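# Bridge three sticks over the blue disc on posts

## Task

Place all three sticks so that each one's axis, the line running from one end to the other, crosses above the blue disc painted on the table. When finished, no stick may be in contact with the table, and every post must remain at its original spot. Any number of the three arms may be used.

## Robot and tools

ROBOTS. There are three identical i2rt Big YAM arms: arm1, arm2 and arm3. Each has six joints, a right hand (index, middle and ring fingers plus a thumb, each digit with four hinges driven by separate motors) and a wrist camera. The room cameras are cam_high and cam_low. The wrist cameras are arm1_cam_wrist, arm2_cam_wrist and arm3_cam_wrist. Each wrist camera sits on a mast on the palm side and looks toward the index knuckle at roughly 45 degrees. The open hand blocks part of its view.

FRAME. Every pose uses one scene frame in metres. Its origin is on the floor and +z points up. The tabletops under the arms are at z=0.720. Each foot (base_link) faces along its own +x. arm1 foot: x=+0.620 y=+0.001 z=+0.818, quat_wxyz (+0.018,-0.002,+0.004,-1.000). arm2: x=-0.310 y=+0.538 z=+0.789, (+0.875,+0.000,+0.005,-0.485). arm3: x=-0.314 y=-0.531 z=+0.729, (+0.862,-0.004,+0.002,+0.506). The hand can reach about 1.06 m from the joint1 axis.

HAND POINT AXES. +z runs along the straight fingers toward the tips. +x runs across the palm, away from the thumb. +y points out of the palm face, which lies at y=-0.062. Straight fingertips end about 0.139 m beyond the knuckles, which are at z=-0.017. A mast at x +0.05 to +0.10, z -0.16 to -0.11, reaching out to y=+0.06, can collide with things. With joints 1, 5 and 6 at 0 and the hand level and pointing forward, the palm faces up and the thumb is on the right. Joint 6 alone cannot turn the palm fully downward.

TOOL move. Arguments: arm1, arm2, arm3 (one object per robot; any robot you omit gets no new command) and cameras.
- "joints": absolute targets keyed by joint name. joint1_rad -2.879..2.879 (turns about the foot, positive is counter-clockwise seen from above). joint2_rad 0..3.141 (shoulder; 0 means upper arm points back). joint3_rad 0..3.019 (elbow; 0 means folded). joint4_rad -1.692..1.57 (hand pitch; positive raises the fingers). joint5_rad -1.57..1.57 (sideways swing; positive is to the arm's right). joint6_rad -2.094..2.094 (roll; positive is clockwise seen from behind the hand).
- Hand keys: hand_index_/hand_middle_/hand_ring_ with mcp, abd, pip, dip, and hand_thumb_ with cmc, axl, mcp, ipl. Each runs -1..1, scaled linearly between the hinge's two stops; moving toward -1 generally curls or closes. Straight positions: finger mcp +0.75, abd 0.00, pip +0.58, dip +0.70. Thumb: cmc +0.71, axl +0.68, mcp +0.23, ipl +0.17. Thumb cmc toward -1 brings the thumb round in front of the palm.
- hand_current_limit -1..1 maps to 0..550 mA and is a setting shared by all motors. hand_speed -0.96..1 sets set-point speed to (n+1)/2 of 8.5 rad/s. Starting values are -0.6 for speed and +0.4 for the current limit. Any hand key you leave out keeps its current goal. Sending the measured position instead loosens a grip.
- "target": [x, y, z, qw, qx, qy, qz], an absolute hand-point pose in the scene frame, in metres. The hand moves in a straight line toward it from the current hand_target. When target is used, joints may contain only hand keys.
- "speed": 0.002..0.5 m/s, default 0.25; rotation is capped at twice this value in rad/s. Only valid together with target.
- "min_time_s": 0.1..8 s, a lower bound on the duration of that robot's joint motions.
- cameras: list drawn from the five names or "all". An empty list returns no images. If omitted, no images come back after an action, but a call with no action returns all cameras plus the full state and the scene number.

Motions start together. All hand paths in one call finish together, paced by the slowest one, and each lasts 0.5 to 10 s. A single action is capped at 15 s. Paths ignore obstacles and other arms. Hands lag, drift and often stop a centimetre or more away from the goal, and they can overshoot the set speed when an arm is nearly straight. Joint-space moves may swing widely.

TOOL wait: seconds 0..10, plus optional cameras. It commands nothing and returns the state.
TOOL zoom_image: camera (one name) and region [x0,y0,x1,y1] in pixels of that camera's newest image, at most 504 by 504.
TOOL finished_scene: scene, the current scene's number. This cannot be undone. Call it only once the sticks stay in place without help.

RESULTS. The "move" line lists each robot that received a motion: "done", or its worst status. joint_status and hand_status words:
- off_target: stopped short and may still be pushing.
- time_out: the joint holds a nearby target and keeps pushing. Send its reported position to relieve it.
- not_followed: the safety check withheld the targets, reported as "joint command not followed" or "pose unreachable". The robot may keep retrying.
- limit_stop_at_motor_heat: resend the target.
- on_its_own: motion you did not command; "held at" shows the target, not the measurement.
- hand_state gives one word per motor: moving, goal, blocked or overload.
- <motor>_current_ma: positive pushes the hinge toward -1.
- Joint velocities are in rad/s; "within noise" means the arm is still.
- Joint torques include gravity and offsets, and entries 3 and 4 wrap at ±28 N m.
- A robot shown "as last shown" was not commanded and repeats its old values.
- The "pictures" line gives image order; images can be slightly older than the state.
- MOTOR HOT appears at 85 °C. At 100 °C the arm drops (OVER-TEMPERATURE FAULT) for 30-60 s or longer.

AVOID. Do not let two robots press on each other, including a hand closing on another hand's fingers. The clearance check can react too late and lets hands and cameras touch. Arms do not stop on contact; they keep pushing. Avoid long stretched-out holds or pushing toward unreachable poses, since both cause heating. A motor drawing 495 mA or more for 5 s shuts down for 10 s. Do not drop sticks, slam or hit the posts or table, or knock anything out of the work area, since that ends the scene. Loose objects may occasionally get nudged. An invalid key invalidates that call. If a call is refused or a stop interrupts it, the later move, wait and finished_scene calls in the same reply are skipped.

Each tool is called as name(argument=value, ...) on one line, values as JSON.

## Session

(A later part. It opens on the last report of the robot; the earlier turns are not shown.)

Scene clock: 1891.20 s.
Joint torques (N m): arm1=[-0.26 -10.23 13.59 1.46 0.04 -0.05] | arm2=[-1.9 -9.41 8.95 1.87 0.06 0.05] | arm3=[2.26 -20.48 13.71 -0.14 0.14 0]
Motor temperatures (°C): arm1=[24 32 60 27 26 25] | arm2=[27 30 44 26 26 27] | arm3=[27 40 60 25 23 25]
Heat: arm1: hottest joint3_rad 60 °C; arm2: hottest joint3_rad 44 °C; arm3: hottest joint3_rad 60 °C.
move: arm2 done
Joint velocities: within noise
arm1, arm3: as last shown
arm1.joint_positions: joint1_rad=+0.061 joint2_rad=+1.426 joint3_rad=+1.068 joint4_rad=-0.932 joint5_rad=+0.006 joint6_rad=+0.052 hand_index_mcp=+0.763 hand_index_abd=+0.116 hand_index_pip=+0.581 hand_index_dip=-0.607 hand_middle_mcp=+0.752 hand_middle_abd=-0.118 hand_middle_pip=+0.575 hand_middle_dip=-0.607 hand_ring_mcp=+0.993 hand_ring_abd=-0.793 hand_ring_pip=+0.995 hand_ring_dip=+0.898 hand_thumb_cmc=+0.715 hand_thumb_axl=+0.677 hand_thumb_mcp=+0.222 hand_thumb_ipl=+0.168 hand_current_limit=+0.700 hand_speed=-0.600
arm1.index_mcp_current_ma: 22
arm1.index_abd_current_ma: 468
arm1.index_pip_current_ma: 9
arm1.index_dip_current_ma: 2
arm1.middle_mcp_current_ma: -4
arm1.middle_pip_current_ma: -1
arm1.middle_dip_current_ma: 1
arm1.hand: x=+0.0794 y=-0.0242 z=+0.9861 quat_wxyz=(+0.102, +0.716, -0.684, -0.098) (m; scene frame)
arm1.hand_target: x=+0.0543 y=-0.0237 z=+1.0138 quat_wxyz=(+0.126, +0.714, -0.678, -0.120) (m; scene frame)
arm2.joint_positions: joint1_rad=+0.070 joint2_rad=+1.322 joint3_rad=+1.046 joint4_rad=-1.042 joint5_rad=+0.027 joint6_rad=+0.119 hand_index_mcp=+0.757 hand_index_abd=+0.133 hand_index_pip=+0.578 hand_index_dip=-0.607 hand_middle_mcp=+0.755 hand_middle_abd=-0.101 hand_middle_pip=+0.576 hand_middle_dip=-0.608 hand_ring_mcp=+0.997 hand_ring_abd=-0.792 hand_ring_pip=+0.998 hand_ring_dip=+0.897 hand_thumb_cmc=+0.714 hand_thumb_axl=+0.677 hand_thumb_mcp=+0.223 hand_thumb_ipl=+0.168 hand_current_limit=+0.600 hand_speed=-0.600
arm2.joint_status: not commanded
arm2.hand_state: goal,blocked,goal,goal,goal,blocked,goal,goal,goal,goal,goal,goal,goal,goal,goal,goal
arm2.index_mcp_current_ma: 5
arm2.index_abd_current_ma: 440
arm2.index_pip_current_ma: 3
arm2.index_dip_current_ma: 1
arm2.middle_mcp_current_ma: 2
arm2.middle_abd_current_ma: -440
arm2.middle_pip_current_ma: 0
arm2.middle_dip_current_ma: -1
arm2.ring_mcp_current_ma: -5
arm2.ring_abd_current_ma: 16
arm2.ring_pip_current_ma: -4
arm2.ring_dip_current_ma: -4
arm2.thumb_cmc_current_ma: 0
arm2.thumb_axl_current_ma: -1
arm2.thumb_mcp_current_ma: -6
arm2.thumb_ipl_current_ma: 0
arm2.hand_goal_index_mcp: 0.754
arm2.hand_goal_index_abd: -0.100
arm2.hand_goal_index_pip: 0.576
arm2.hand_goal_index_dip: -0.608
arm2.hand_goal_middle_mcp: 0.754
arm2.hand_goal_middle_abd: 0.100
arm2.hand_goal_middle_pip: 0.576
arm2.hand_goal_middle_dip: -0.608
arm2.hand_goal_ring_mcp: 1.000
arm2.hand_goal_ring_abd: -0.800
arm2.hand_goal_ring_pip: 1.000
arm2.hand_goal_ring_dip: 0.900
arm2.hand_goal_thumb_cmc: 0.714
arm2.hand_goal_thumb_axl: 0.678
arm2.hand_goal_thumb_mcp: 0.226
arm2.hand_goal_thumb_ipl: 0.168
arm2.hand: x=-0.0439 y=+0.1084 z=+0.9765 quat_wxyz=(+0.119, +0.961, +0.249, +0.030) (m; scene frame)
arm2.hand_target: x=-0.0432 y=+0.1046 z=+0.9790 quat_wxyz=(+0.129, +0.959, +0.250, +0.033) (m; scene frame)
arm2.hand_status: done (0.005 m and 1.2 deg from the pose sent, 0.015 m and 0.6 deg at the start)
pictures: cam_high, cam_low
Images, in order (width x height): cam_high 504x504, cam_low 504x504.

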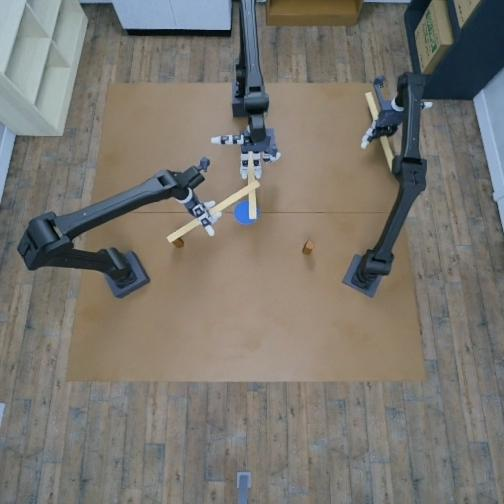

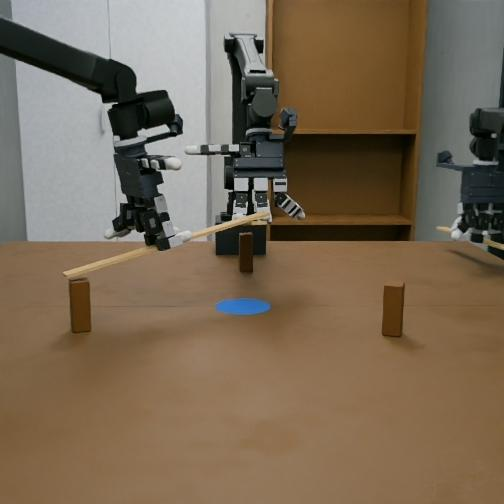

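move(arm2={"target": [-0.0410, 0.1015, 1.025, 0.1288, 0.9590, 0.2498, 0.0336], "speed": 0.08}, cameras=["cam_high", "cam_low"])

zoom_image(camera="cam_low", region=[60, 150, 300, 340])

zoom_image(camera="cam_low", region=[205, 180, 305, 280])

zoom_image(camera="cam_high", region=[130, 110, 290, 270])

Scene clock: 1908.20 s.
Joint torques (N m): arm1=[-0.32 -10.23 13.6 1.44 0.05 -0.04] | arm2=[-1.96 -10.34 14.56 0.43 0.07 0.05] | arm3=[2.96 -20.25 13.45 -0.21 0.16 0.04]
Motor temperatures (°C): arm1=[24 33 61 27 26 25] | arm2=[27 30 42 26 26 27] | arm3=[27 40 60 25 23 25]
Heat: arm1: hottest joint3_rad 61 °C; arm2: hottest joint3_rad 42 °C; arm3: hottest joint3_rad 60 °C.
move: arm2 off_target
Joint velocities: within noise
arm1, arm3: as last shown
arm1.joint_positions: joint1_rad=+0.061 joint2_rad=+1.426 joint3_rad=+1.068 joint4_rad=-0.932 joint5_rad=+0.006 joint6_rad=+0.052 hand_index_mcp=+0.763 hand_index_abd=+0.114 hand_index_pip=+0.581 hand_index_dip=-0.607 hand_middle_mcp=+0.752 hand_middle_abd=-0.118 hand_middle_pip=+0.575 hand_middle_dip=-0.607 hand_ring_mcp=+0.993 hand_ring_abd=-0.793 hand_ring_pip=+0.995 hand_ring_dip=+0.898 hand_thumb_cmc=+0.715 hand_thumb_axl=+0.677 hand_thumb_mcp=+0.222 hand_thumb_ipl=+0.168 hand_current_limit=+0.700 hand_speed=-0.600
arm2.joint_positions: joint1_rad=+0.070 joint2_rad=+1.311 joint3_rad=+1.081 joint4_rad=-1.131 joint5_rad=+0.027 joint6_rad=+0.119 hand_index_mcp=+0.757 hand_index_abd=+0.133 hand_index_pip=+0.578 hand_index_dip=-0.607 hand_middle_mcp=+0.755 hand_middle_abd=-0.101 hand_middle_pip=+0.576 hand_middle_dip=-0.608 hand_ring_mcp=+0.997 hand_ring_abd=-0.792 hand_ring_pip=+0.998 hand_ring_dip=+0.897 hand_thumb_cmc=+0.714 hand_thumb_axl=+0.677 hand_thumb_mcp=+0.223 hand_thumb_ipl=+0.168 hand_current_limit=+0.600 hand_speed=-0.600
arm2.joint_status: not commanded
arm2.hand_state: goal,blocked,goal,goal,goal,blocked,goal,goal,goal,goal,goal,goal,goal,goal,goal,goal
arm2.index_mcp_current_ma: 5
arm2.index_abd_current_ma: 440
arm2.index_pip_current_ma: 3
arm2.index_dip_current_ma: 1
arm2.middle_mcp_current_ma: 2
arm2.middle_abd_current_ma: -440
arm2.middle_pip_current_ma: 0
arm2.middle_dip_current_ma: -1
arm2.ring_mcp_current_ma: -5
arm2.ring_abd_current_ma: 16
arm2.ring_pip_current_ma: -4
arm2.ring_dip_current_ma: -4
arm2.thumb_cmc_current_ma: 0
arm2.thumb_axl_current_ma: -1
arm2.thumb_mcp_current_ma: -6
arm2.thumb_ipl_current_ma: 0
arm2.hand_goal_index_mcp: 0.754
arm2.hand_goal_index_abd: -0.100
arm2.hand_goal_index_pip: 0.576
arm2.hand_goal_index_dip: -0.608
arm2.hand_goal_middle_mcp: 0.754
arm2.hand_goal_middle_abd: 0.100
arm2.hand_goal_middle_pip: 0.576
arm2.hand_goal_middle_dip: -0.608
arm2.hand_goal_ring_mcp: 1.000
arm2.hand_goal_ring_abd: -0.800
arm2.hand_goal_ring_pip: 1.000
arm2.hand_goal_ring_dip: 0.900
arm2.hand_goal_thumb_cmc: 0.714
arm2.hand_goal_thumb_axl: 0.678
arm2.hand_goal_thumb_mcp: 0.226
arm2.hand_goal_thumb_ipl: 0.168
arm2.hand: x=-0.0493 y=+0.1159 z=+0.9870 quat_wxyz=(+0.099, +0.963, +0.250, +0.022) (m; scene frame)
arm2.hand_target: x=-0.0421 y=+0.1031 z=+1.0249 quat_wxyz=(+0.129, +0.959, +0.250, +0.033) (m; scene frame)
arm2.hand_status: off_target (0.042 m and 3.7 deg from the pose sent, 0.049 m and 1.2 deg at the start)
pictures: cam_high, cam_low
Images, in order (width x height): cam_high 504x504, cam_low 504x504.

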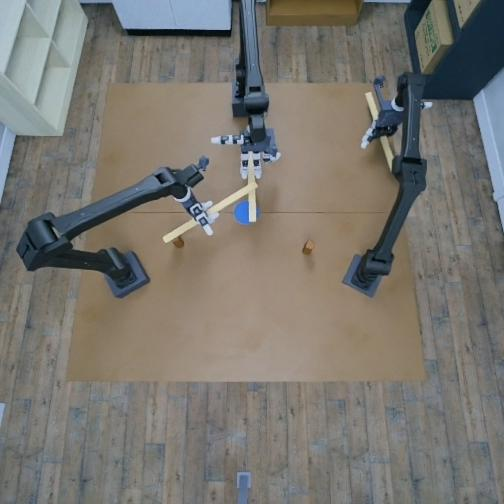

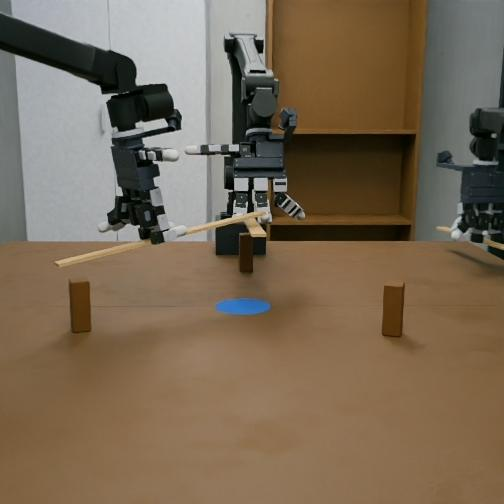

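Scaled by 2.100 from the camera's 504x504 image, which has a finer 720x720 frame.

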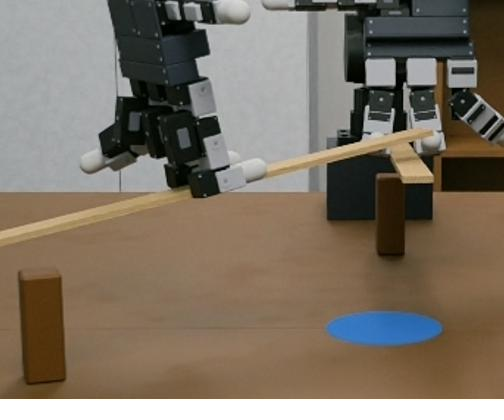

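Scaled by 5.040 from the camera's 504x504 image, which has a finer 720x720 frame.

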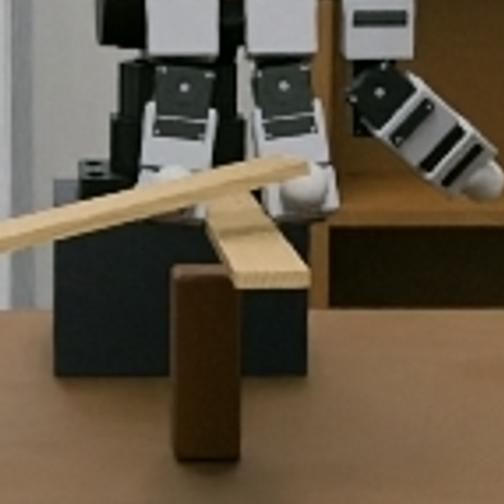

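Scaled by 3.150 from the camera's 504x504 image, which has a finer 720x720 frame.

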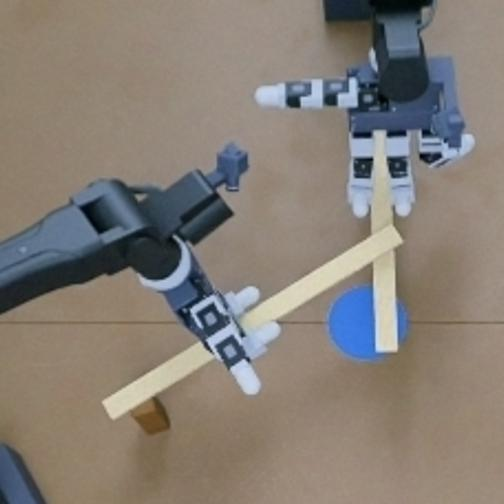

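move(arm1={"target": [0.032, -0.023, 0.985, -0.0420, -0.7180, 0.6823, 0.0400], "speed": 0.1}, cameras=["cam_high", "cam_low"])

zoom_image(camera="cam_low", region=[60, 150, 300, 340])

zoom_image(camera="cam_high", region=[130, 110, 290, 270])

Scene clock: 1925.93 s.
Joint torques (N m): arm1=[-0.21 -12.45 13.09 -0.47 0.03 -0.04] | arm2=[-1.9 -10.4 14.61 0.5 0.07 0.04] | arm3=[2.61 -20.19 13.53 -0.18 0.16 0.07]
Motor temperatures (°C): arm1=[24 33 61 27 26 25] | arm2=[27 30 43 26 26 27] | arm3=[27 41 60 25 23 25]
Heat: arm1: hottest joint3_rad 61 °C; arm2: hottest joint3_rad 43 °C; arm3: hottest joint3_rad 60 °C.
move: arm1 off_target
Joint velocities: within noise
arm1.joint_positions: joint1_rad=+0.053 joint2_rad=+1.603 joint3_rad=+1.285 joint4_rad=-1.171 joint5_rad=-0.001 joint6_rad=+0.045 hand_index_mcp=+0.763 hand_index_abd=+0.114 hand_index_pip=+0.581 hand_index_dip=-0.607 hand_middle_mcp=+0.752 hand_middle_abd=-0.118 hand_middle_pip=+0.575 hand_middle_dip=-0.607 hand_ring_mcp=+0.993 hand_ring_abd=-0.793 hand_ring_pip=+0.995 hand_ring_dip=+0.898 hand_thumb_cmc=+0.715 hand_thumb_axl=+0.677 hand_thumb_mcp=+0.222 hand_thumb_ipl=+0.168 hand_current_limit=+0.700 hand_speed=-0.600
arm1.joint_status: not commanded
arm1.hand_state: goal,blocked,goal,goal,goal,blocked,goal,goal,goal,goal,goal,goal,goal,goal,goal,goal
arm1.index_mcp_current_ma: 22
arm1.index_abd_current_ma: 467
arm1.index_pip_current_ma: 9
arm1.index_dip_current_ma: 2
arm1.middle_mcp_current_ma: -3
arm1.middle_abd_current_ma: -467
arm1.middle_pip_current_ma: -1
arm1.middle_dip_current_ma: 1
arm1.ring_mcp_current_ma: -16
arm1.ring_abd_current_ma: 12
arm1.ring_pip_current_ma: -9
arm1.ring_dip_current_ma: -3
arm1.thumb_cmc_current_ma: 2
arm1.thumb_axl_current_ma: -1
arm1.thumb_mcp_current_ma: -10
arm1.thumb_ipl_current_ma: 0
arm1.hand_goal_index_mcp: 0.754
arm1.hand_goal_index_abd: -0.100
arm1.hand_goal_index_pip: 0.576
arm1.hand_goal_index_dip: -0.608
arm1.hand_goal_middle_mcp: 0.754
arm1.hand_goal_middle_abd: 0.100
arm1.hand_goal_middle_pip: 0.576
arm1.hand_goal_middle_dip: -0.608
arm1.hand_goal_ring_mcp: 1.000
arm1.hand_goal_ring_abd: -0.800
arm1.hand_goal_ring_pip: 1.000
arm1.hand_goal_ring_dip: 0.900
arm1.hand_goal_thumb_cmc: 0.714
arm1.hand_goal_thumb_axl: 0.678
arm1.hand_goal_thumb_mcp: 0.226
arm1.hand_goal_thumb_ipl: 0.168
arm1.hand: x=+0.0522 y=-0.0241 z=+0.9670 quat_wxyz=(+0.029, +0.722, -0.691, -0.031) (m; scene frame)
arm1.hand_target: x=+0.0334 y=-0.0228 z=+0.9855 quat_wxyz=(+0.042, +0.724, -0.688, -0.041) (m; scene frame)
arm1.hand_status: off_target (0.027 m and 1.9 deg from the pose sent, 0.047 m and 9.6 deg at the start)
arm2, arm3: as last shown
pictures: cam_high, cam_low
Images, in order (width x height): cam_high 504x504, cam_low 504x504.

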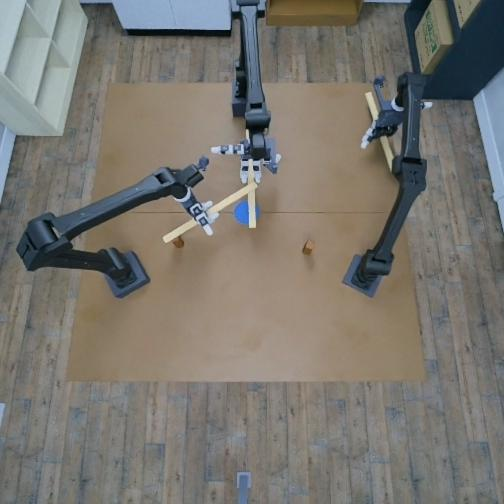

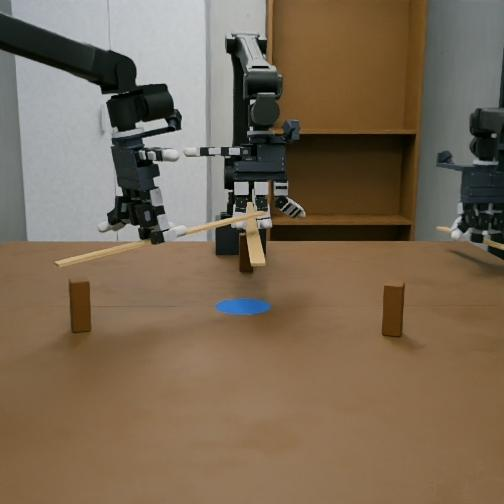

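Scaled by 2.100 from the camera's 504x504 image, which has a finer 720x720 frame.

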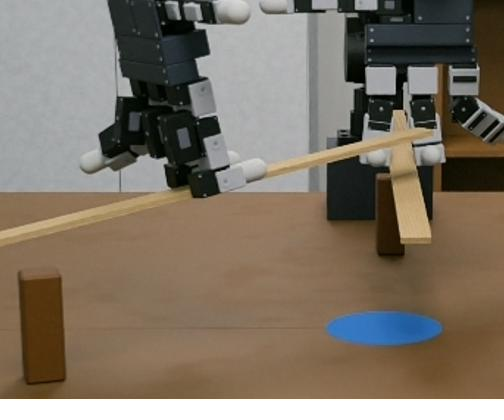

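Scaled by 3.150 from the camera's 504x504 image, which has a finer 720x720 frame.

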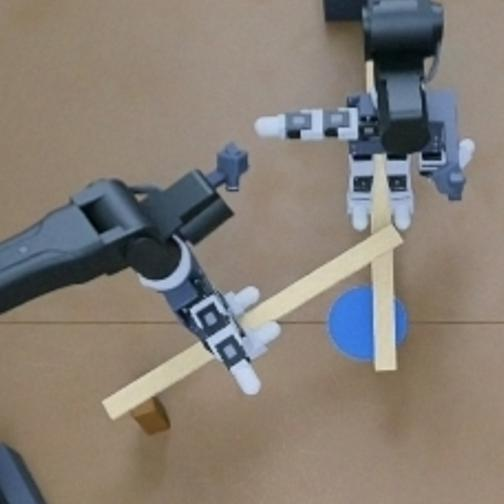

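move(arm1={"target": [0.046, -0.024, 0.935, -0.0420, -0.7180, 0.6823, 0.0400], "speed": 0.08})

move(arm1={"target": [0.044, -0.025, 0.905, -0.0200, -0.7180, 0.6823, 0.0190], "speed": 0.06}, cameras=["cam_high", "cam_low"])

zoom_image(camera="cam_low", region=[160, 180, 310, 330])

zoom_image(camera="cam_high", region=[130, 110, 290, 270])

Scene clock: 1936.83 s.
Joint torques (N m): arm1=[0.15 -12.75 7.79 0.87 0.04 0.01] | arm2=[-2.02 -10.46 14.64 0.47 0.07 0.05] | arm3=[2.73 -20.31 13.53 -0.23 0.15 0.03]
Motor temperatures (°C): arm1=[24 33 63 27 26 25] | arm2=[27 30 44 26 26 27] | arm3=[27 41 60 25 23 25]
Heat: arm1: hottest joint3_rad 63 °C; arm2: hottest joint3_rad 44 °C; arm3: hottest joint3_rad 60 °C.
move: arm1 done
Joint velocities: within noise
arm1.joint_positions: joint1_rad=+0.053 joint2_rad=+1.620 joint3_rad=+1.230 joint4_rad=-1.061 joint5_rad=-0.003 joint6_rad=+0.045 hand_index_mcp=+0.763 hand_index_abd=+0.114 hand_index_pip=+0.581 hand_index_dip=-0.607 hand_middle_mcp=+0.752 hand_middle_abd=-0.118 hand_middle_pip=+0.575 hand_middle_dip=-0.607 hand_ring_mcp=+0.993 hand_ring_abd=-0.793 hand_ring_pip=+0.995 hand_ring_dip=+0.898 hand_thumb_cmc=+0.715 hand_thumb_axl=+0.677 hand_thumb_mcp=+0.222 hand_thumb_ipl=+0.168 hand_current_limit=+0.700 hand_speed=-0.600
arm1.joint_status: not commanded
arm1.hand_state: goal,blocked,goal,goal,goal,blocked,goal,goal,goal,goal,goal,goal,goal,goal,goal,goal
arm1.index_mcp_current_ma: 22
arm1.index_abd_current_ma: 467
arm1.index_pip_current_ma: 9
arm1.index_dip_current_ma: 2
arm1.middle_mcp_current_ma: -3
arm1.middle_abd_current_ma: -467
arm1.middle_pip_current_ma: -1
arm1.middle_dip_current_ma: 1
arm1.ring_mcp_current_ma: -16
arm1.ring_abd_current_ma: 12
arm1.ring_pip_current_ma: -9
arm1.ring_dip_current_ma: -3
arm1.thumb_cmc_current_ma: 2
arm1.thumb_axl_current_ma: -1
arm1.thumb_mcp_current_ma: -10
arm1.thumb_ipl_current_ma: 0
arm1.hand_goal_index_mcp: 0.754
arm1.hand_goal_index_abd: -0.100
arm1.hand_goal_index_pip: 0.576
arm1.hand_goal_index_dip: -0.608
arm1.hand_goal_middle_mcp: 0.754
arm1.hand_goal_middle_abd: 0.100
arm1.hand_goal_middle_pip: 0.576
arm1.hand_goal_middle_dip: -0.608
arm1.hand_goal_ring_mcp: 1.000
arm1.hand_goal_ring_abd: -0.800
arm1.hand_goal_ring_pip: 1.000
arm1.hand_goal_ring_dip: 0.900
arm1.hand_goal_thumb_cmc: 0.714
arm1.hand_goal_thumb_axl: 0.678
arm1.hand_goal_thumb_mcp: 0.226
arm1.hand_goal_thumb_ipl: 0.168
arm1.hand: x=+0.0461 y=-0.0248 z=+0.9441 quat_wxyz=(+0.044, +0.721, -0.690, -0.043) (m; scene frame)
arm1.hand_target: x=+0.0461 y=-0.0240 z=+0.9351 quat_wxyz=(+0.042, +0.724, -0.688, -0.040) (m; scene frame)
arm1.hand_status: done (0.009 m and 0.5 deg from the pose sent, 0.033 m and 1.9 deg at the start)
arm2, arm3: as last shown
pictures: none

Scene clock: 1937.93 s.
Joint torques (N m): arm1=[0.26 -13.22 8.73 0.09 0.02 0.03] | arm2=[-2.02 -10.4 14.67 0.47 0.07 0.05] | arm3=[2.49 -20.31 13.74 -0.12 0.16 0.01]
Motor temperatures (°C): arm1=[24 33 63 27 26 25] | arm2=[27 30 44 26 26 27] | arm3=[27 41 60 25 23 25]
Heat: arm1: hottest joint3_rad 63 °C; arm2: hottest joint3_rad 44 °C; arm3: hottest joint3_rad 60 °C.
move: arm1 done
Joint velocities: within noise
arm1.joint_positions: joint1_rad=+0.053 joint2_rad=+1.685 joint3_rad=+1.230 joint4_rad=-1.061 joint5_rad=-0.006 joint6_rad=+0.045 hand_index_mcp=+0.763 hand_index_abd=+0.114 hand_index_pip=+0.581 hand_index_dip=-0.607 hand_middle_mcp=+0.752 hand_middle_abd=-0.118 hand_middle_pip=+0.575 hand_middle_dip=-0.607 hand_ring_mcp=+0.993 hand_ring_abd=-0.793 hand_ring_pip=+0.995 hand_ring_dip=+0.898 hand_thumb_cmc=+0.715 hand_thumb_axl=+0.677 hand_thumb_mcp=+0.222 hand_thumb_ipl=+0.168 hand_current_limit=+0.700 hand_speed=-0.600
arm1.joint_status: not commanded
arm1.hand_state: goal,blocked,goal,goal,goal,blocked,goal,goal,goal,goal,goal,goal,goal,goal,goal,goal
arm1.index_mcp_current_ma: 22
arm1.index_abd_current_ma: 468
arm1.index_pip_current_ma: 9
arm1.index_dip_current_ma: 2
arm1.middle_mcp_current_ma: -3
arm1.middle_abd_current_ma: -467
arm1.middle_pip_current_ma: -1
arm1.middle_dip_current_ma: 1
arm1.ring_mcp_current_ma: -16
arm1.ring_abd_current_ma: 12
arm1.ring_pip_current_ma: -9
arm1.ring_dip_current_ma: -3
arm1.thumb_cmc_current_ma: 2
arm1.thumb_axl_current_ma: -1
arm1.thumb_mcp_current_ma: -10
arm1.thumb_ipl_current_ma: 0
arm1.hand_goal_index_mcp: 0.754
arm1.hand_goal_index_abd: -0.100
arm1.hand_goal_index_pip: 0.576
arm1.hand_goal_index_dip: -0.608
arm1.hand_goal_middle_mcp: 0.754
arm1.hand_goal_middle_abd: 0.100
arm1.hand_goal_middle_pip: 0.576
arm1.hand_goal_middle_dip: -0.608
arm1.hand_goal_ring_mcp: 1.000
arm1.hand_goal_ring_abd: -0.800
arm1.hand_goal_ring_pip: 1.000
arm1.hand_goal_ring_dip: 0.900
arm1.hand_goal_thumb_cmc: 0.714
arm1.hand_goal_thumb_axl: 0.678
arm1.hand_goal_thumb_mcp: 0.226
arm1.hand_goal_thumb_ipl: 0.168
arm1.hand: x=+0.0476 y=-0.0248 z=+0.9082 quat_wxyz=(+0.021, +0.722, -0.691, -0.020) (m; scene frame)
arm1.hand_target: x=+0.0441 y=-0.0252 z=+0.9051 quat_wxyz=(+0.020, +0.725, -0.689, -0.019) (m; scene frame)
arm1.hand_status: done (0.005 m and 0.4 deg from the pose sent, 0.039 m and 3.9 deg at the start)
arm2: as last shown
arm3.joint_positions: joint1_rad=-1.229 joint2_rad=+2.260 joint3_rad=+2.287 joint4_rad=-1.597 joint5_rad=-0.039 joint6_rad=-0.335 hand_index_mcp=+0.745 hand_index_abd=+0.113 hand_index_pip=+0.572 hand_index_dip=-0.609 hand_middle_mcp=+0.756 hand_middle_abd=-0.117 hand_middle_pip=+0.577 hand_middle_dip=-0.608 hand_ring_mcp=+0.997 hand_ring_abd=-0.792 hand_ring_pip=+0.998 hand_ring_dip=+0.898 hand_thumb_cmc=+0.715 hand_thumb_axl=+0.677 hand_thumb_mcp=+0.223 hand_thumb_ipl=+0.168 hand_current_limit=+0.600 hand_speed=-0.600
arm3.joint_status: not commanded
arm3.hand_state: goal,blocked,goal,goal,goal,blocked,goal,goal,goal,goal,goal,goal,goal,goal,goal,goal
arm3.index_mcp_current_ma: -11
arm3.index_abd_current_ma: 440
arm3.index_pip_current_ma: -3
arm3.index_dip_current_ma: -1
arm3.middle_mcp_current_ma: 1
arm3.middle_abd_current_ma: -440
arm3.middle_pip_current_ma: 0
arm3.middle_dip_current_ma: 0
arm3.ring_mcp_current_ma: -2
arm3.ring_abd_current_ma: 8
arm3.ring_pip_current_ma: -1
arm3.ring_dip_current_ma: -2
arm3.thumb_cmc_current_ma: 1
arm3.thumb_axl_current_ma: 0
arm3.thumb_mcp_current_ma: -3
arm3.thumb_ipl_current_ma: 0
arm3.hand_goal_index_mcp: 0.754
arm3.hand_goal_index_abd: -0.100
arm3.hand_goal_index_pip: 0.576
arm3.hand_goal_index_dip: -0.608
arm3.hand_goal_middle_mcp: 0.754
arm3.hand_goal_middle_abd: 0.100
arm3.hand_goal_middle_pip: 0.576
arm3.hand_goal_middle_dip: -0.608
arm3.hand_goal_ring_mcp: 1.000
arm3.hand_goal_ring_abd: -0.800
arm3.hand_goal_ring_pip: 1.000
arm3.hand_goal_ring_dip: 0.900
arm3.hand_goal_thumb_cmc: 0.714
arm3.hand_goal_thumb_axl: 0.678
arm3.hand_goal_thumb_mcp: 0.226
arm3.hand_goal_thumb_ipl: 0.168
arm3.hand: x=+0.4615 y=-0.6476 z=+0.8742 quat_wxyz=(-0.006, +0.645, +0.764, +0.014) (m; scene frame)
arm3.hand_target: x=+0.4734 y=-0.6396 z=+0.9002 quat_wxyz=(+0.015, +0.641, +0.767, +0.025) (m; scene frame)
arm3.hand_status: not commanded
pictures: cam_high, cam_low
Images, in order (width x height): cam_high 504x504, cam_low 504x504.

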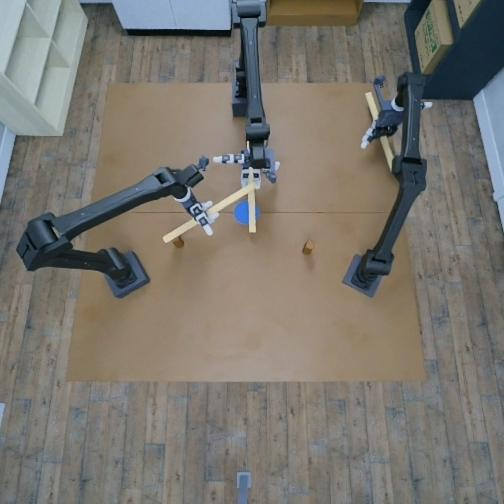

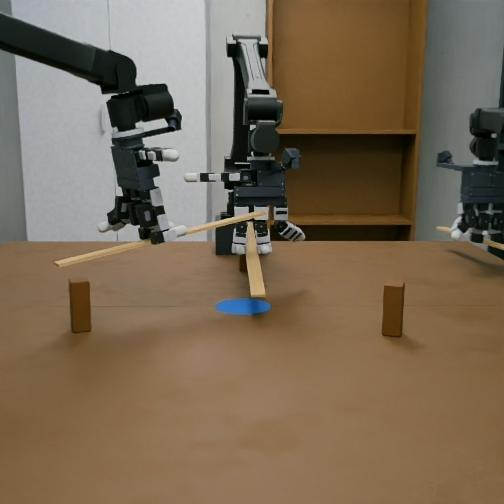

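Scaled by 3.360 from the camera's 504x504 image, which has a finer 720x720 frame.

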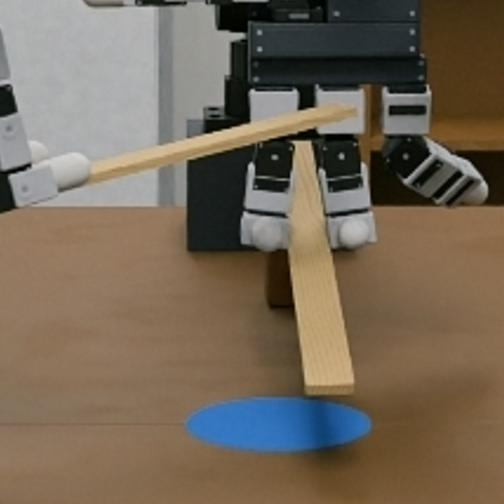

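Scaled by 3.150 from the camera's 504x504 image, which has a finer 720x720 frame.

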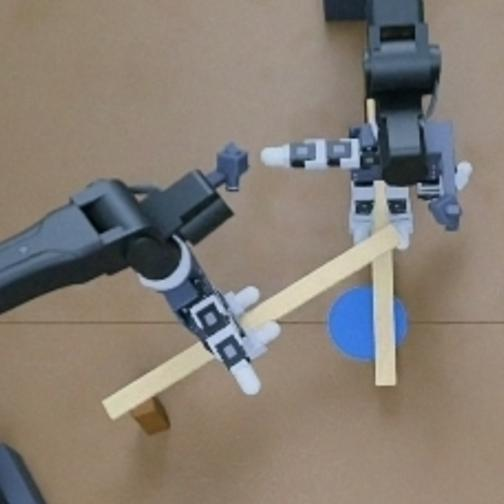

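move(arm1={"target": [0.066, -0.025, 0.885, -0.0200, -0.7180, 0.6823, 0.0190], "speed": 0.06})

move(arm1={"target": [0.064, -0.025, 0.868, -0.0100, -0.7180, 0.6823, 0.0095], "speed": 0.05}, cameras=["cam_high", "cam_low"])

zoom_image(camera="cam_low", region=[160, 180, 310, 330])

zoom_image(camera="cam_high", region=[170, 110, 330, 270])

Scene clock: 1948.90 s.
Joint torques (N m): arm1=[0.67 -14.45 6.99 0.58 0.08 0.08] | arm2=[-2.02 -10.4 14.63 0.51 0.08 0.05] | arm3=[2.55 -20.25 13.55 -0.06 0.18 0.05]
Motor temperatures (°C): arm1=[24 34 60 27 26 25] | arm2=[27 30 44 26 26 27] | arm3=[27 41 61 25 23 25]
Heat: arm1: hottest joint3_rad 60 °C; arm2: hottest joint3_rad 44 °C; arm3: hottest joint3_rad 61 °C.
move: arm1 done
Joint velocities: within noise
arm1.joint_positions: joint1_rad=+0.053 joint2_rad=+1.683 joint3_rad=+1.155 joint4_rad=-1.004 joint5_rad=-0.006 joint6_rad=+0.045 hand_index_mcp=+0.763 hand_index_abd=+0.114 hand_index_pip=+0.581 hand_index_dip=-0.607 hand_middle_mcp=+0.752 hand_middle_abd=-0.118 hand_middle_pip=+0.575 hand_middle_dip=-0.607 hand_ring_mcp=+0.993 hand_ring_abd=-0.793 hand_ring_pip=+0.995 hand_ring_dip=+0.898 hand_thumb_cmc=+0.715 hand_thumb_axl=+0.677 hand_thumb_mcp=+0.222 hand_thumb_ipl=+0.168 hand_current_limit=+0.700 hand_speed=-0.600
arm1.joint_status: not commanded
arm1.hand_state: goal,blocked,goal,goal,goal,blocked,goal,goal,goal,goal,goal,goal,goal,goal,goal,goal
arm1.index_mcp_current_ma: 21
arm1.index_abd_current_ma: 467
arm1.index_pip_current_ma: 9
arm1.index_dip_current_ma: 2
arm1.middle_mcp_current_ma: -3
arm1.middle_abd_current_ma: -467
arm1.middle_pip_current_ma: -1
arm1.middle_dip_current_ma: 1
arm1.ring_mcp_current_ma: -16
arm1.ring_abd_current_ma: 12
arm1.ring_pip_current_ma: -9
arm1.ring_dip_current_ma: -3
arm1.thumb_cmc_current_ma: 2
arm1.thumb_axl_current_ma: -1
arm1.thumb_mcp_current_ma: -10
arm1.thumb_ipl_current_ma: 0
arm1.hand_goal_index_mcp: 0.754
arm1.hand_goal_index_abd: -0.100
arm1.hand_goal_index_pip: 0.576
arm1.hand_goal_index_dip: -0.608
arm1.hand_goal_middle_mcp: 0.754
arm1.hand_goal_middle_abd: 0.100
arm1.hand_goal_middle_pip: 0.576
arm1.hand_goal_middle_dip: -0.608
arm1.hand_goal_ring_mcp: 1.000
arm1.hand_goal_ring_abd: -0.800
arm1.hand_goal_ring_pip: 1.000
arm1.hand_goal_ring_dip: 0.900
arm1.hand_goal_thumb_cmc: 0.714
arm1.hand_goal_thumb_axl: 0.678
arm1.hand_goal_thumb_mcp: 0.226
arm1.hand_goal_thumb_ipl: 0.168
arm1.hand: x=+0.0652 y=-0.0230 z=+0.8823 quat_wxyz=(+0.015, +0.722, -0.691, -0.015) (m; scene frame)
arm1.hand_target: x=+0.0660 y=-0.0250 z=+0.8850 quat_wxyz=(+0.020, +0.725, -0.689, -0.019) (m; scene frame)
arm1.hand_status: done (0.003 m and 0.9 deg from the pose sent, 0.030 m and 0.4 deg at the start)
arm2, arm3: as last shown
pictures: none

Scene clock: 1950.00 s.
Joint torques (N m): arm1=[0.62 -12.63 7.6 0.58 0.04 0.07] | arm2=[-2.14 -10.4 14.58 0.5 0.07 0.04] | arm3=[2.78 -20.31 13.61 0.01 0.18 0.02]
Motor temperatures (°C): arm1=[24 34 60 27 26 25] | arm2=[27 30 44 26 26 27] | arm3=[27 41 61 25 23 25]
Heat: arm1: hottest joint3_rad 60 °C; arm2: hottest joint3_rad 44 °C; arm3: hottest joint3_rad 61 °C.
move: arm1 done
Joint velocities: within noise
arm1.joint_positions: joint1_rad=+0.053 joint2_rad=+1.695 joint3_rad=+1.155 joint4_rad=-1.002 joint5_rad=-0.006 joint6_rad=+0.045 hand_index_mcp=+0.763 hand_index_abd=+0.114 hand_index_pip=+0.581 hand_index_dip=-0.607 hand_middle_mcp=+0.752 hand_middle_abd=-0.118 hand_middle_pip=+0.575 hand_middle_dip=-0.607 hand_ring_mcp=+0.993 hand_ring_abd=-0.793 hand_ring_pip=+0.995 hand_ring_dip=+0.898 hand_thumb_cmc=+0.715 hand_thumb_axl=+0.677 hand_thumb_mcp=+0.222 hand_thumb_ipl=+0.168 hand_current_limit=+0.700 hand_speed=-0.600
arm1.joint_status: not commanded
arm1.hand_state: goal,blocked,goal,goal,goal,blocked,goal,goal,goal,goal,goal,goal,goal,goal,goal,goal
arm1.index_mcp_current_ma: 21
arm1.index_abd_current_ma: 467
arm1.index_pip_current_ma: 9
arm1.index_dip_current_ma: 2
arm1.middle_mcp_current_ma: -3
arm1.middle_abd_current_ma: -467
arm1.middle_pip_current_ma: -1
arm1.middle_dip_current_ma: 1
arm1.ring_mcp_current_ma: -16
arm1.ring_abd_current_ma: 12
arm1.ring_pip_current_ma: -9
arm1.ring_dip_current_ma: -3
arm1.thumb_cmc_current_ma: 2
arm1.thumb_axl_current_ma: -1
arm1.thumb_mcp_current_ma: -10
arm1.thumb_ipl_current_ma: 0
arm1.hand_goal_index_mcp: 0.754
arm1.hand_goal_index_abd: -0.100
arm1.hand_goal_index_pip: 0.576
arm1.hand_goal_index_dip: -0.608
arm1.hand_goal_middle_mcp: 0.754
arm1.hand_goal_middle_abd: 0.100
arm1.hand_goal_middle_pip: 0.576
arm1.hand_goal_middle_dip: -0.608
arm1.hand_goal_ring_mcp: 1.000
arm1.hand_goal_ring_abd: -0.800
arm1.hand_goal_ring_pip: 1.000
arm1.hand_goal_ring_dip: 0.900
arm1.hand_goal_thumb_cmc: 0.714
arm1.hand_goal_thumb_axl: 0.678
arm1.hand_goal_thumb_mcp: 0.226
arm1.hand_goal_thumb_ipl: 0.168
arm1.hand: x=+0.0657 y=-0.0229 z=+0.8757 quat_wxyz=(+0.011, +0.722, -0.691, -0.011) (m; scene frame)
arm1.hand_target: x=+0.0643 y=-0.0250 z=+0.8680 quat_wxyz=(+0.010, +0.725, -0.689, -0.009) (m; scene frame)
arm1.hand_status: done (0.008 m and 0.5 deg from the pose sent, 0.014 m and 0.9 deg at the start)
arm2, arm3: as last shown
pictures: cam_high, cam_low
Images, in order (width x height): cam_high 504x504, cam_low 504x504.

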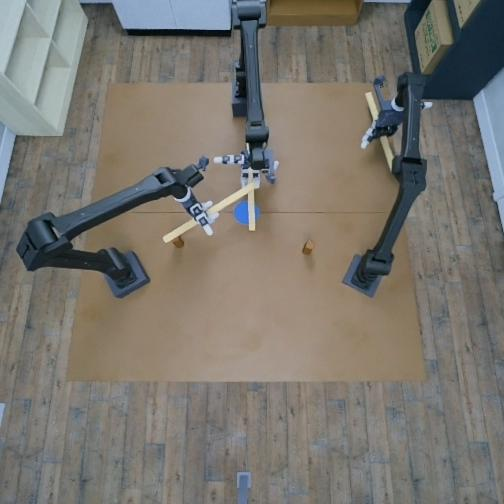

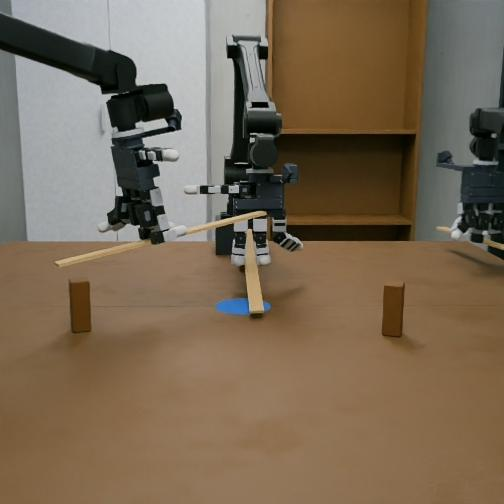

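Scaled by 3.360 from the camera's 504x504 image, which has a finer 720x720 frame.

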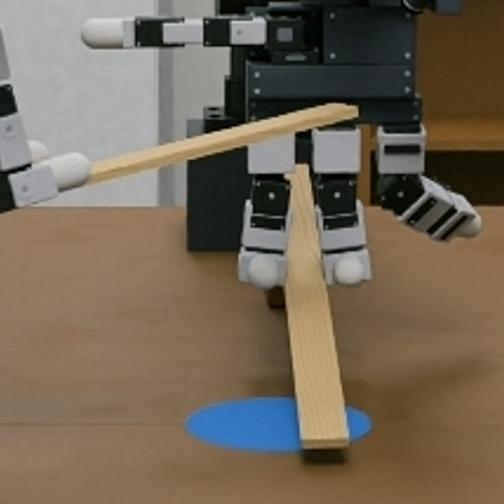

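Scaled by 3.150 from the camera's 504x504 image, which has a finer 720x720 frame.

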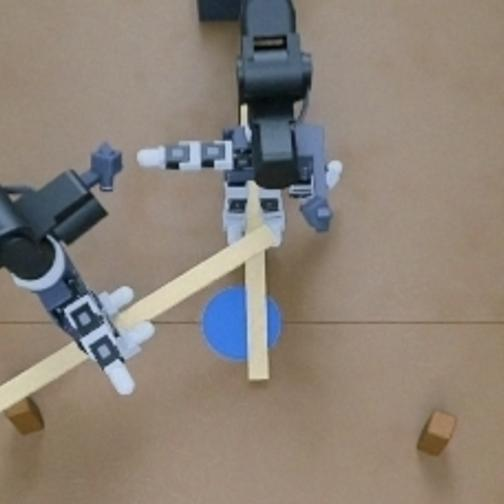

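move(arm1={"target": [0.073, -0.027, 0.860, -0.0050, -0.7180, 0.6823, 0.0050], "speed": 0.05}, cameras=["cam_high", "cam_low", "arm1_cam_wrist"])

zoom_image(camera="cam_low", region=[210, 210, 290, 330])

zoom_image(camera="cam_high", region=[170, 110, 330, 270])

Scene clock: 1959.10 s.
Joint torques (N m): arm1=[1.14 -12.86 6.83 0.59 0.03 0.12] | arm2=[-2.02 -10.46 14.58 0.51 0.07 0.05] | arm3=[2.61 -20.66 13.6 -0.1 0.15 0.09]
Motor temperatures (°C): arm1=[24 33 59 27 26 25] | arm2=[27 30 45 26 26 27] | arm3=[27 41 61 25 23 25]
Heat: arm1: hottest joint3_rad 59 °C; arm2: hottest joint3_rad 45 °C; arm3: hottest joint3_rad 61 °C.
move: arm1 off_target
Joint velocities: within noise
arm1.joint_positions: joint1_rad=+0.053 joint2_rad=+1.695 joint3_rad=+1.140 joint4_rad=-0.995 joint5_rad=-0.006 joint6_rad=+0.045 hand_index_mcp=+0.763 hand_index_abd=+0.114 hand_index_pip=+0.581 hand_index_dip=-0.607 hand_middle_mcp=+0.752 hand_middle_abd=-0.118 hand_middle_pip=+0.575 hand_middle_dip=-0.607 hand_ring_mcp=+0.993 hand_ring_abd=-0.793 hand_ring_pip=+0.995 hand_ring_dip=+0.898 hand_thumb_cmc=+0.715 hand_thumb_axl=+0.677 hand_thumb_mcp=+0.222 hand_thumb_ipl=+0.168 hand_current_limit=+0.700 hand_speed=-0.600
arm1.joint_status: not commanded
arm1.hand_state: goal,blocked,goal,goal,goal,blocked,goal,goal,goal,goal,goal,goal,goal,goal,goal,goal
arm1.index_mcp_current_ma: 21
arm1.index_abd_current_ma: 467
arm1.index_pip_current_ma: 9
arm1.index_dip_current_ma: 2
arm1.middle_mcp_current_ma: -3
arm1.middle_abd_current_ma: -467
arm1.middle_pip_current_ma: -1
arm1.middle_dip_current_ma: 1
arm1.ring_mcp_current_ma: -16
arm1.ring_abd_current_ma: 12
arm1.ring_pip_current_ma: -9
arm1.ring_dip_current_ma: -3
arm1.thumb_cmc_current_ma: 2
arm1.thumb_axl_current_ma: -1
arm1.thumb_mcp_current_ma: -10
arm1.thumb_ipl_current_ma: 0
arm1.hand_goal_index_mcp: 0.754
arm1.hand_goal_index_abd: -0.100
arm1.hand_goal_index_pip: 0.576
arm1.hand_goal_index_dip: -0.608
arm1.hand_goal_middle_mcp: 0.754
arm1.hand_goal_middle_abd: 0.100
arm1.hand_goal_middle_pip: 0.576
arm1.hand_goal_middle_dip: -0.608
arm1.hand_goal_ring_mcp: 1.000
arm1.hand_goal_ring_abd: -0.800
arm1.hand_goal_ring_pip: 1.000
arm1.hand_goal_ring_dip: 0.900
arm1.hand_goal_thumb_cmc: 0.714
arm1.hand_goal_thumb_axl: 0.678
arm1.hand_goal_thumb_mcp: 0.226
arm1.hand_goal_thumb_ipl: 0.168
arm1.hand: x=+0.0705 y=-0.0225 z=+0.8701 quat_wxyz=(+0.008, +0.722, -0.691, -0.009) (m; scene frame)
arm1.hand_target: x=+0.0732 y=-0.0269 z=+0.8601 quat_wxyz=(+0.005, +0.725, -0.689, -0.005) (m; scene frame)
arm1.hand_status: off_target (0.011 m and 0.7 deg from the pose sent, 0.018 m and 1.1 deg at the start)
arm2, arm3: as last shown
pictures: arm1_cam_wrist, cam_high, cam_low
Images, in order (width x height): arm1_cam_wrist 672x504, cam_high 504x504, cam_low 504x504.

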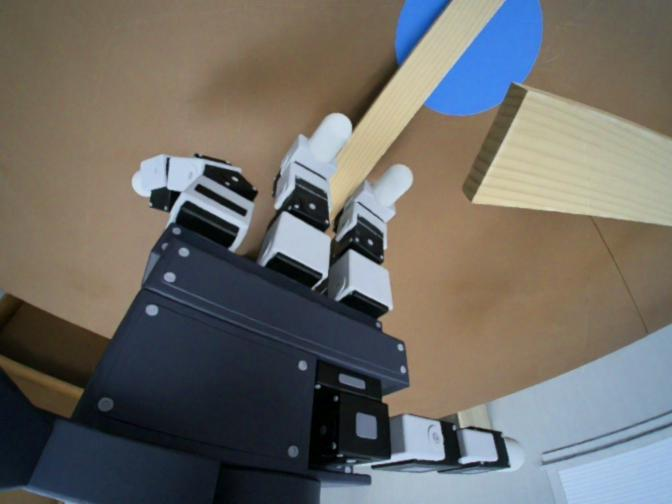

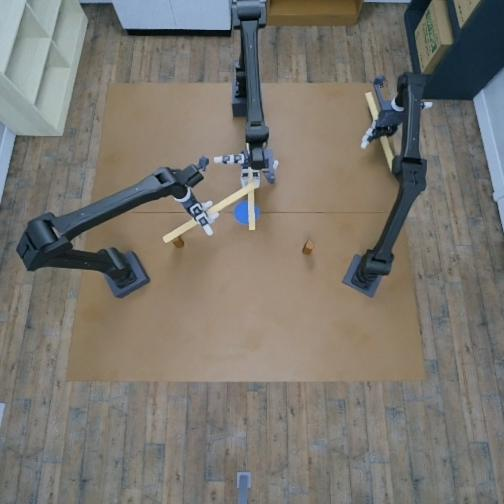

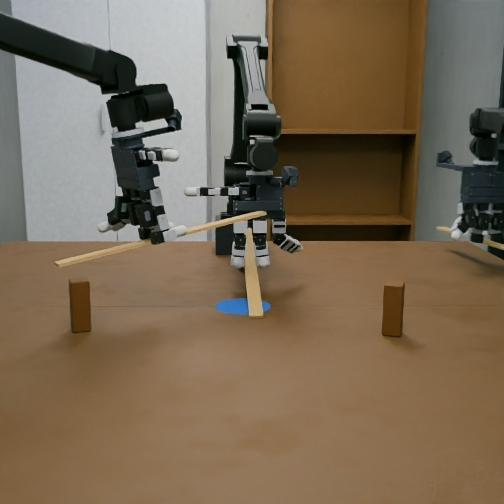

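Scaled by 4.200 from the camera's 504x504 image, which has a finer 720x720 frame.

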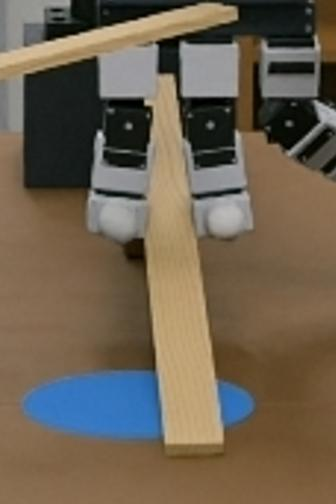

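Scaled by 3.150 from the camera's 504x504 image, which has a finer 720x720 frame.

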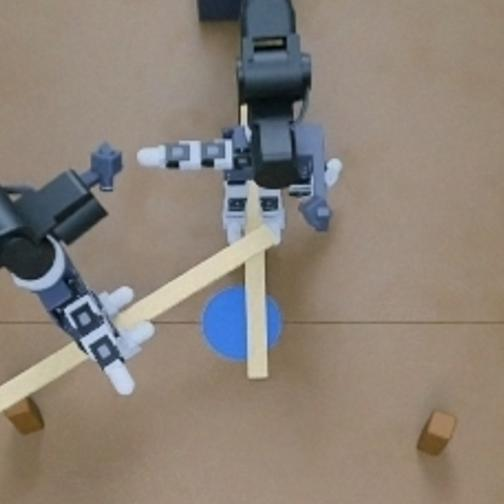

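move(cameras=["all"])

Scene clock: 1990.70 s.
Joint torques (N m): arm1=[1.14 -12.86 6.79 0.57 0.03 0.12] | arm2=[-2.08 -10.34 14.63 0.51 0.07 0.06] | arm3=[1.79 -20.19 13.67 -0.13 0.16 0.03]
Motor temperatures (°C): arm1=[24 33 53 27 26 25] | arm2=[27 30 46 26 26 27] | arm3=[27 41 61 25 23 25]
Heat: arm1: hottest joint3_rad 53 °C; arm2: hottest joint3_rad 46 °C; arm3: hottest joint3_rad 61 °C.
Joint velocities: within noise
arm1.joint_positions: joint1_rad=+0.053 joint2_rad=+1.695 joint3_rad=+1.140 joint4_rad=-0.995 joint5_rad=-0.006 joint6_rad=+0.045 hand_index_mcp=+0.763 hand_index_abd=+0.114 hand_index_pip=+0.581 hand_index_dip=-0.607 hand_middle_mcp=+0.752 hand_middle_abd=-0.118 hand_middle_pip=+0.575 hand_middle_dip=-0.607 hand_ring_mcp=+0.993 hand_ring_abd=-0.793 hand_ring_pip=+0.995 hand_ring_dip=+0.898 hand_thumb_cmc=+0.715 hand_thumb_axl=+0.677 hand_thumb_mcp=+0.222 hand_thumb_ipl=+0.168 hand_current_limit=+0.700 hand_speed=-0.600
arm1.joint_status: not commanded
arm1.hand_state: goal,blocked,goal,goal,goal,blocked,goal,goal,goal,goal,goal,goal,goal,goal,goal,goal
arm1.index_mcp_current_ma: 21
arm1.index_abd_current_ma: 467
arm1.index_pip_current_ma: 9
arm1.index_dip_current_ma: 2
arm1.middle_mcp_current_ma: -3
arm1.middle_abd_current_ma: -467
arm1.middle_pip_current_ma: -1
arm1.middle_dip_current_ma: 1
arm1.ring_mcp_current_ma: -16
arm1.ring_abd_current_ma: 12
arm1.ring_pip_current_ma: -9
arm1.ring_dip_current_ma: -3
arm1.thumb_cmc_current_ma: 2
arm1.thumb_axl_current_ma: -1
arm1.thumb_mcp_current_ma: -10
arm1.thumb_ipl_current_ma: 0
arm1.hand_goal_index_mcp: 0.754
arm1.hand_goal_index_abd: -0.100
arm1.hand_goal_index_pip: 0.576
arm1.hand_goal_index_dip: -0.608
arm1.hand_goal_middle_mcp: 0.754
arm1.hand_goal_middle_abd: 0.100
arm1.hand_goal_middle_pip: 0.576
arm1.hand_goal_middle_dip: -0.608
arm1.hand_goal_ring_mcp: 1.000
arm1.hand_goal_ring_abd: -0.800
arm1.hand_goal_ring_pip: 1.000
arm1.hand_goal_ring_dip: 0.900
arm1.hand_goal_thumb_cmc: 0.714
arm1.hand_goal_thumb_axl: 0.678
arm1.hand_goal_thumb_mcp: 0.226
arm1.hand_goal_thumb_ipl: 0.168
arm1.hand: x=+0.0705 y=-0.0225 z=+0.8701 quat_wxyz=(+0.008, +0.722, -0.691, -0.009) (m; scene frame)
arm1.hand_target: x=+0.0732 y=-0.0269 z=+0.8601 quat_wxyz=(+0.005, +0.725, -0.689, -0.005) (m; scene frame)
arm1.hand_status: off_target (0.011 m and 0.7 deg from the pose sent, 0.018 m and 1.1 deg at the start)
arm2.joint_positions: joint1_rad=+0.070 joint2_rad=+1.311 joint3_rad=+1.081 joint4_rad=-1.131 joint5_rad=+0.027 joint6_rad=+0.119 hand_index_mcp=+0.757 hand_index_abd=+0.133 hand_index_pip=+0.578 hand_index_dip=-0.607 hand_middle_mcp=+0.755 hand_middle_abd=-0.101 hand_middle_pip=+0.576 hand_middle_dip=-0.608 hand_ring_mcp=+0.997 hand_ring_abd=-0.792 hand_ring_pip=+0.998 hand_ring_dip=+0.897 hand_thumb_cmc=+0.714 hand_thumb_axl=+0.677 hand_thumb_mcp=+0.223 hand_thumb_ipl=+0.168 hand_current_limit=+0.600 hand_speed=-0.600
arm2.joint_status: not commanded
arm2.hand_state: goal,blocked,goal,goal,goal,blocked,goal,goal,goal,goal,goal,goal,goal,goal,goal,goal
arm2.index_mcp_current_ma: 5
arm2.index_abd_current_ma: 440
arm2.index_pip_current_ma: 3
arm2.index_dip_current_ma: 1
arm2.middle_mcp_current_ma: 2
arm2.middle_abd_current_ma: -440
arm2.middle_pip_current_ma: 0
arm2.middle_dip_current_ma: -1
arm2.ring_mcp_current_ma: -5
arm2.ring_abd_current_ma: 16
arm2.ring_pip_current_ma: -4
arm2.ring_dip_current_ma: -4
arm2.thumb_cmc_current_ma: 0
arm2.thumb_axl_current_ma: -1
arm2.thumb_mcp_current_ma: -6
arm2.thumb_ipl_current_ma: 0
arm2.hand_goal_index_mcp: 0.754
arm2.hand_goal_index_abd: -0.100
arm2.hand_goal_index_pip: 0.576
arm2.hand_goal_index_dip: -0.608
arm2.hand_goal_middle_mcp: 0.754
arm2.hand_goal_middle_abd: 0.100
arm2.hand_goal_middle_pip: 0.576
arm2.hand_goal_middle_dip: -0.608
arm2.hand_goal_ring_mcp: 1.000
arm2.hand_goal_ring_abd: -0.800
arm2.hand_goal_ring_pip: 1.000
arm2.hand_goal_ring_dip: 0.900
arm2.hand_goal_thumb_cmc: 0.714
arm2.hand_goal_thumb_axl: 0.678
arm2.hand_goal_thumb_mcp: 0.226
arm2.hand_goal_thumb_ipl: 0.168
arm2.hand: x=-0.0493 y=+0.1159 z=+0.9870 quat_wxyz=(+0.099, +0.963, +0.250, +0.022) (m; scene frame)
arm2.hand_target: x=-0.0421 y=+0.1031 z=+1.0249 quat_wxyz=(+0.129, +0.959, +0.250, +0.033) (m; scene frame)
arm2.hand_status: not commanded
arm3.joint_positions: joint1_rad=-1.229 joint2_rad=+2.260 joint3_rad=+2.287 joint4_rad=-1.597 joint5_rad=-0.039 joint6_rad=-0.335 hand_index_mcp=+0.745 hand_index_abd=+0.113 hand_index_pip=+0.572 hand_index_dip=-0.609 hand_middle_mcp=+0.756 hand_middle_abd=-0.117 hand_middle_pip=+0.577 hand_middle_dip=-0.608 hand_ring_mcp=+0.997 hand_ring_abd=-0.792 hand_ring_pip=+0.998 hand_ring_dip=+0.898 hand_thumb_cmc=+0.715 hand_thumb_axl=+0.677 hand_thumb_mcp=+0.223 hand_thumb_ipl=+0.168 hand_current_limit=+0.600 hand_speed=-0.600
arm3.joint_status: not commanded
arm3.hand_state: goal,blocked,goal,goal,goal,blocked,goal,goal,goal,goal,goal,goal,goal,goal,goal,goal
arm3.index_mcp_current_ma: -11
arm3.index_abd_current_ma: 440
arm3.index_pip_current_ma: -3
arm3.index_dip_current_ma: -1
arm3.middle_mcp_current_ma: 1
arm3.middle_abd_current_ma: -440
arm3.middle_pip_current_ma: 0
arm3.middle_dip_current_ma: 0
arm3.ring_mcp_current_ma: -2
arm3.ring_abd_current_ma: 8
arm3.ring_pip_current_ma: -1
arm3.ring_dip_current_ma: -2
arm3.thumb_cmc_current_ma: 1
arm3.thumb_axl_current_ma: 0
arm3.thumb_mcp_current_ma: -3
arm3.thumb_ipl_current_ma: 0
arm3.hand_goal_index_mcp: 0.754
arm3.hand_goal_index_abd: -0.100
arm3.hand_goal_index_pip: 0.576
arm3.hand_goal_index_dip: -0.608
arm3.hand_goal_middle_mcp: 0.754
arm3.hand_goal_middle_abd: 0.100
arm3.hand_goal_middle_pip: 0.576
arm3.hand_goal_middle_dip: -0.608
arm3.hand_goal_ring_mcp: 1.000
arm3.hand_goal_ring_abd: -0.800
arm3.hand_goal_ring_pip: 1.000
arm3.hand_goal_ring_dip: 0.900
arm3.hand_goal_thumb_cmc: 0.714
arm3.hand_goal_thumb_axl: 0.678
arm3.hand_goal_thumb_mcp: 0.226
arm3.hand_goal_thumb_ipl: 0.168
arm3.hand: x=+0.4615 y=-0.6476 z=+0.8742 quat_wxyz=(-0.006, +0.645, +0.764, +0.014) (m; scene frame)
arm3.hand_target: x=+0.4734 y=-0.6396 z=+0.9002 quat_wxyz=(+0.015, +0.641, +0.767, +0.025) (m; scene frame)
arm3.hand_status: not commanded
pictures: arm1_cam_wrist, arm2_cam_wrist, arm3_cam_wrist, cam_high, cam_low
Images, in order (width x height): arm1_cam_wrist 672x504, arm2_cam_wrist 672x504, arm3_cam_wrist 672x504, cam_high 504x504, cam_low 504x504.

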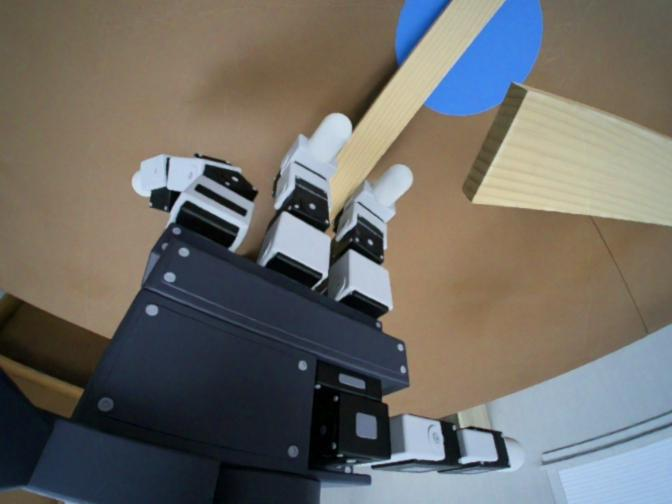

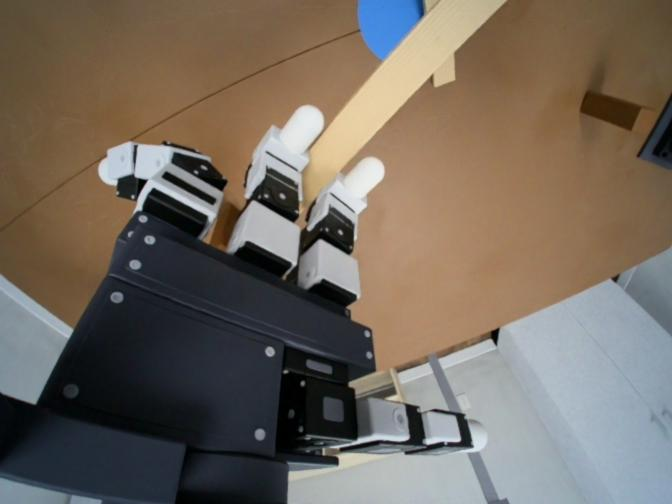

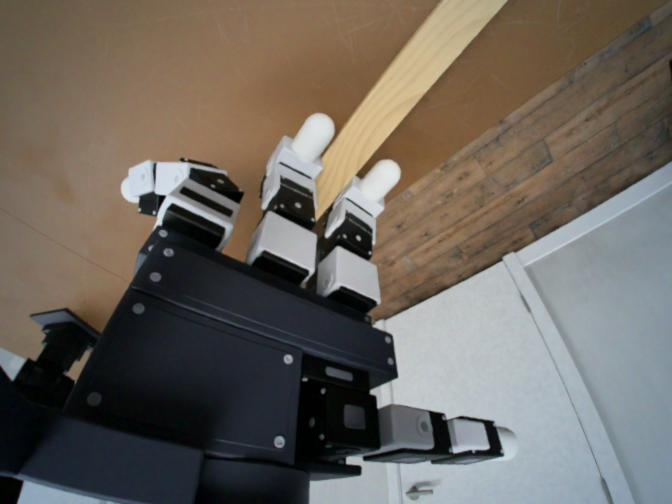

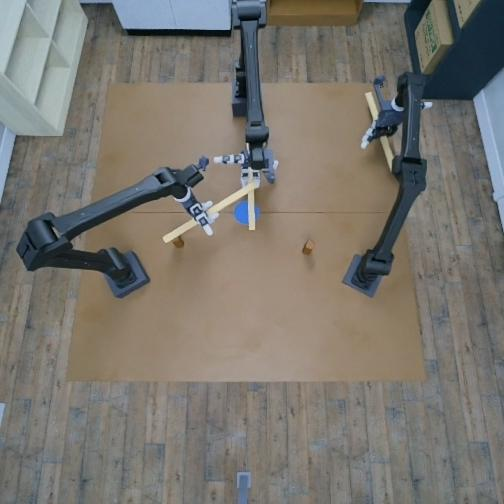

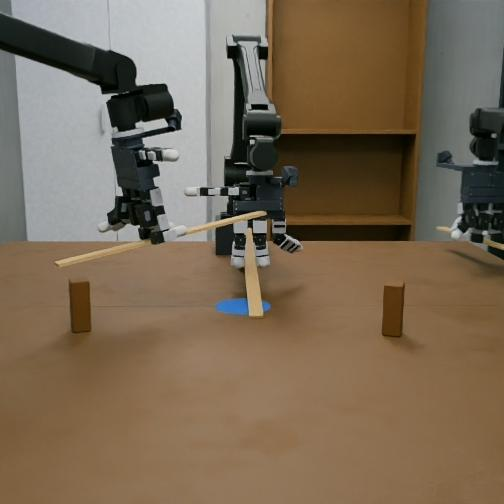

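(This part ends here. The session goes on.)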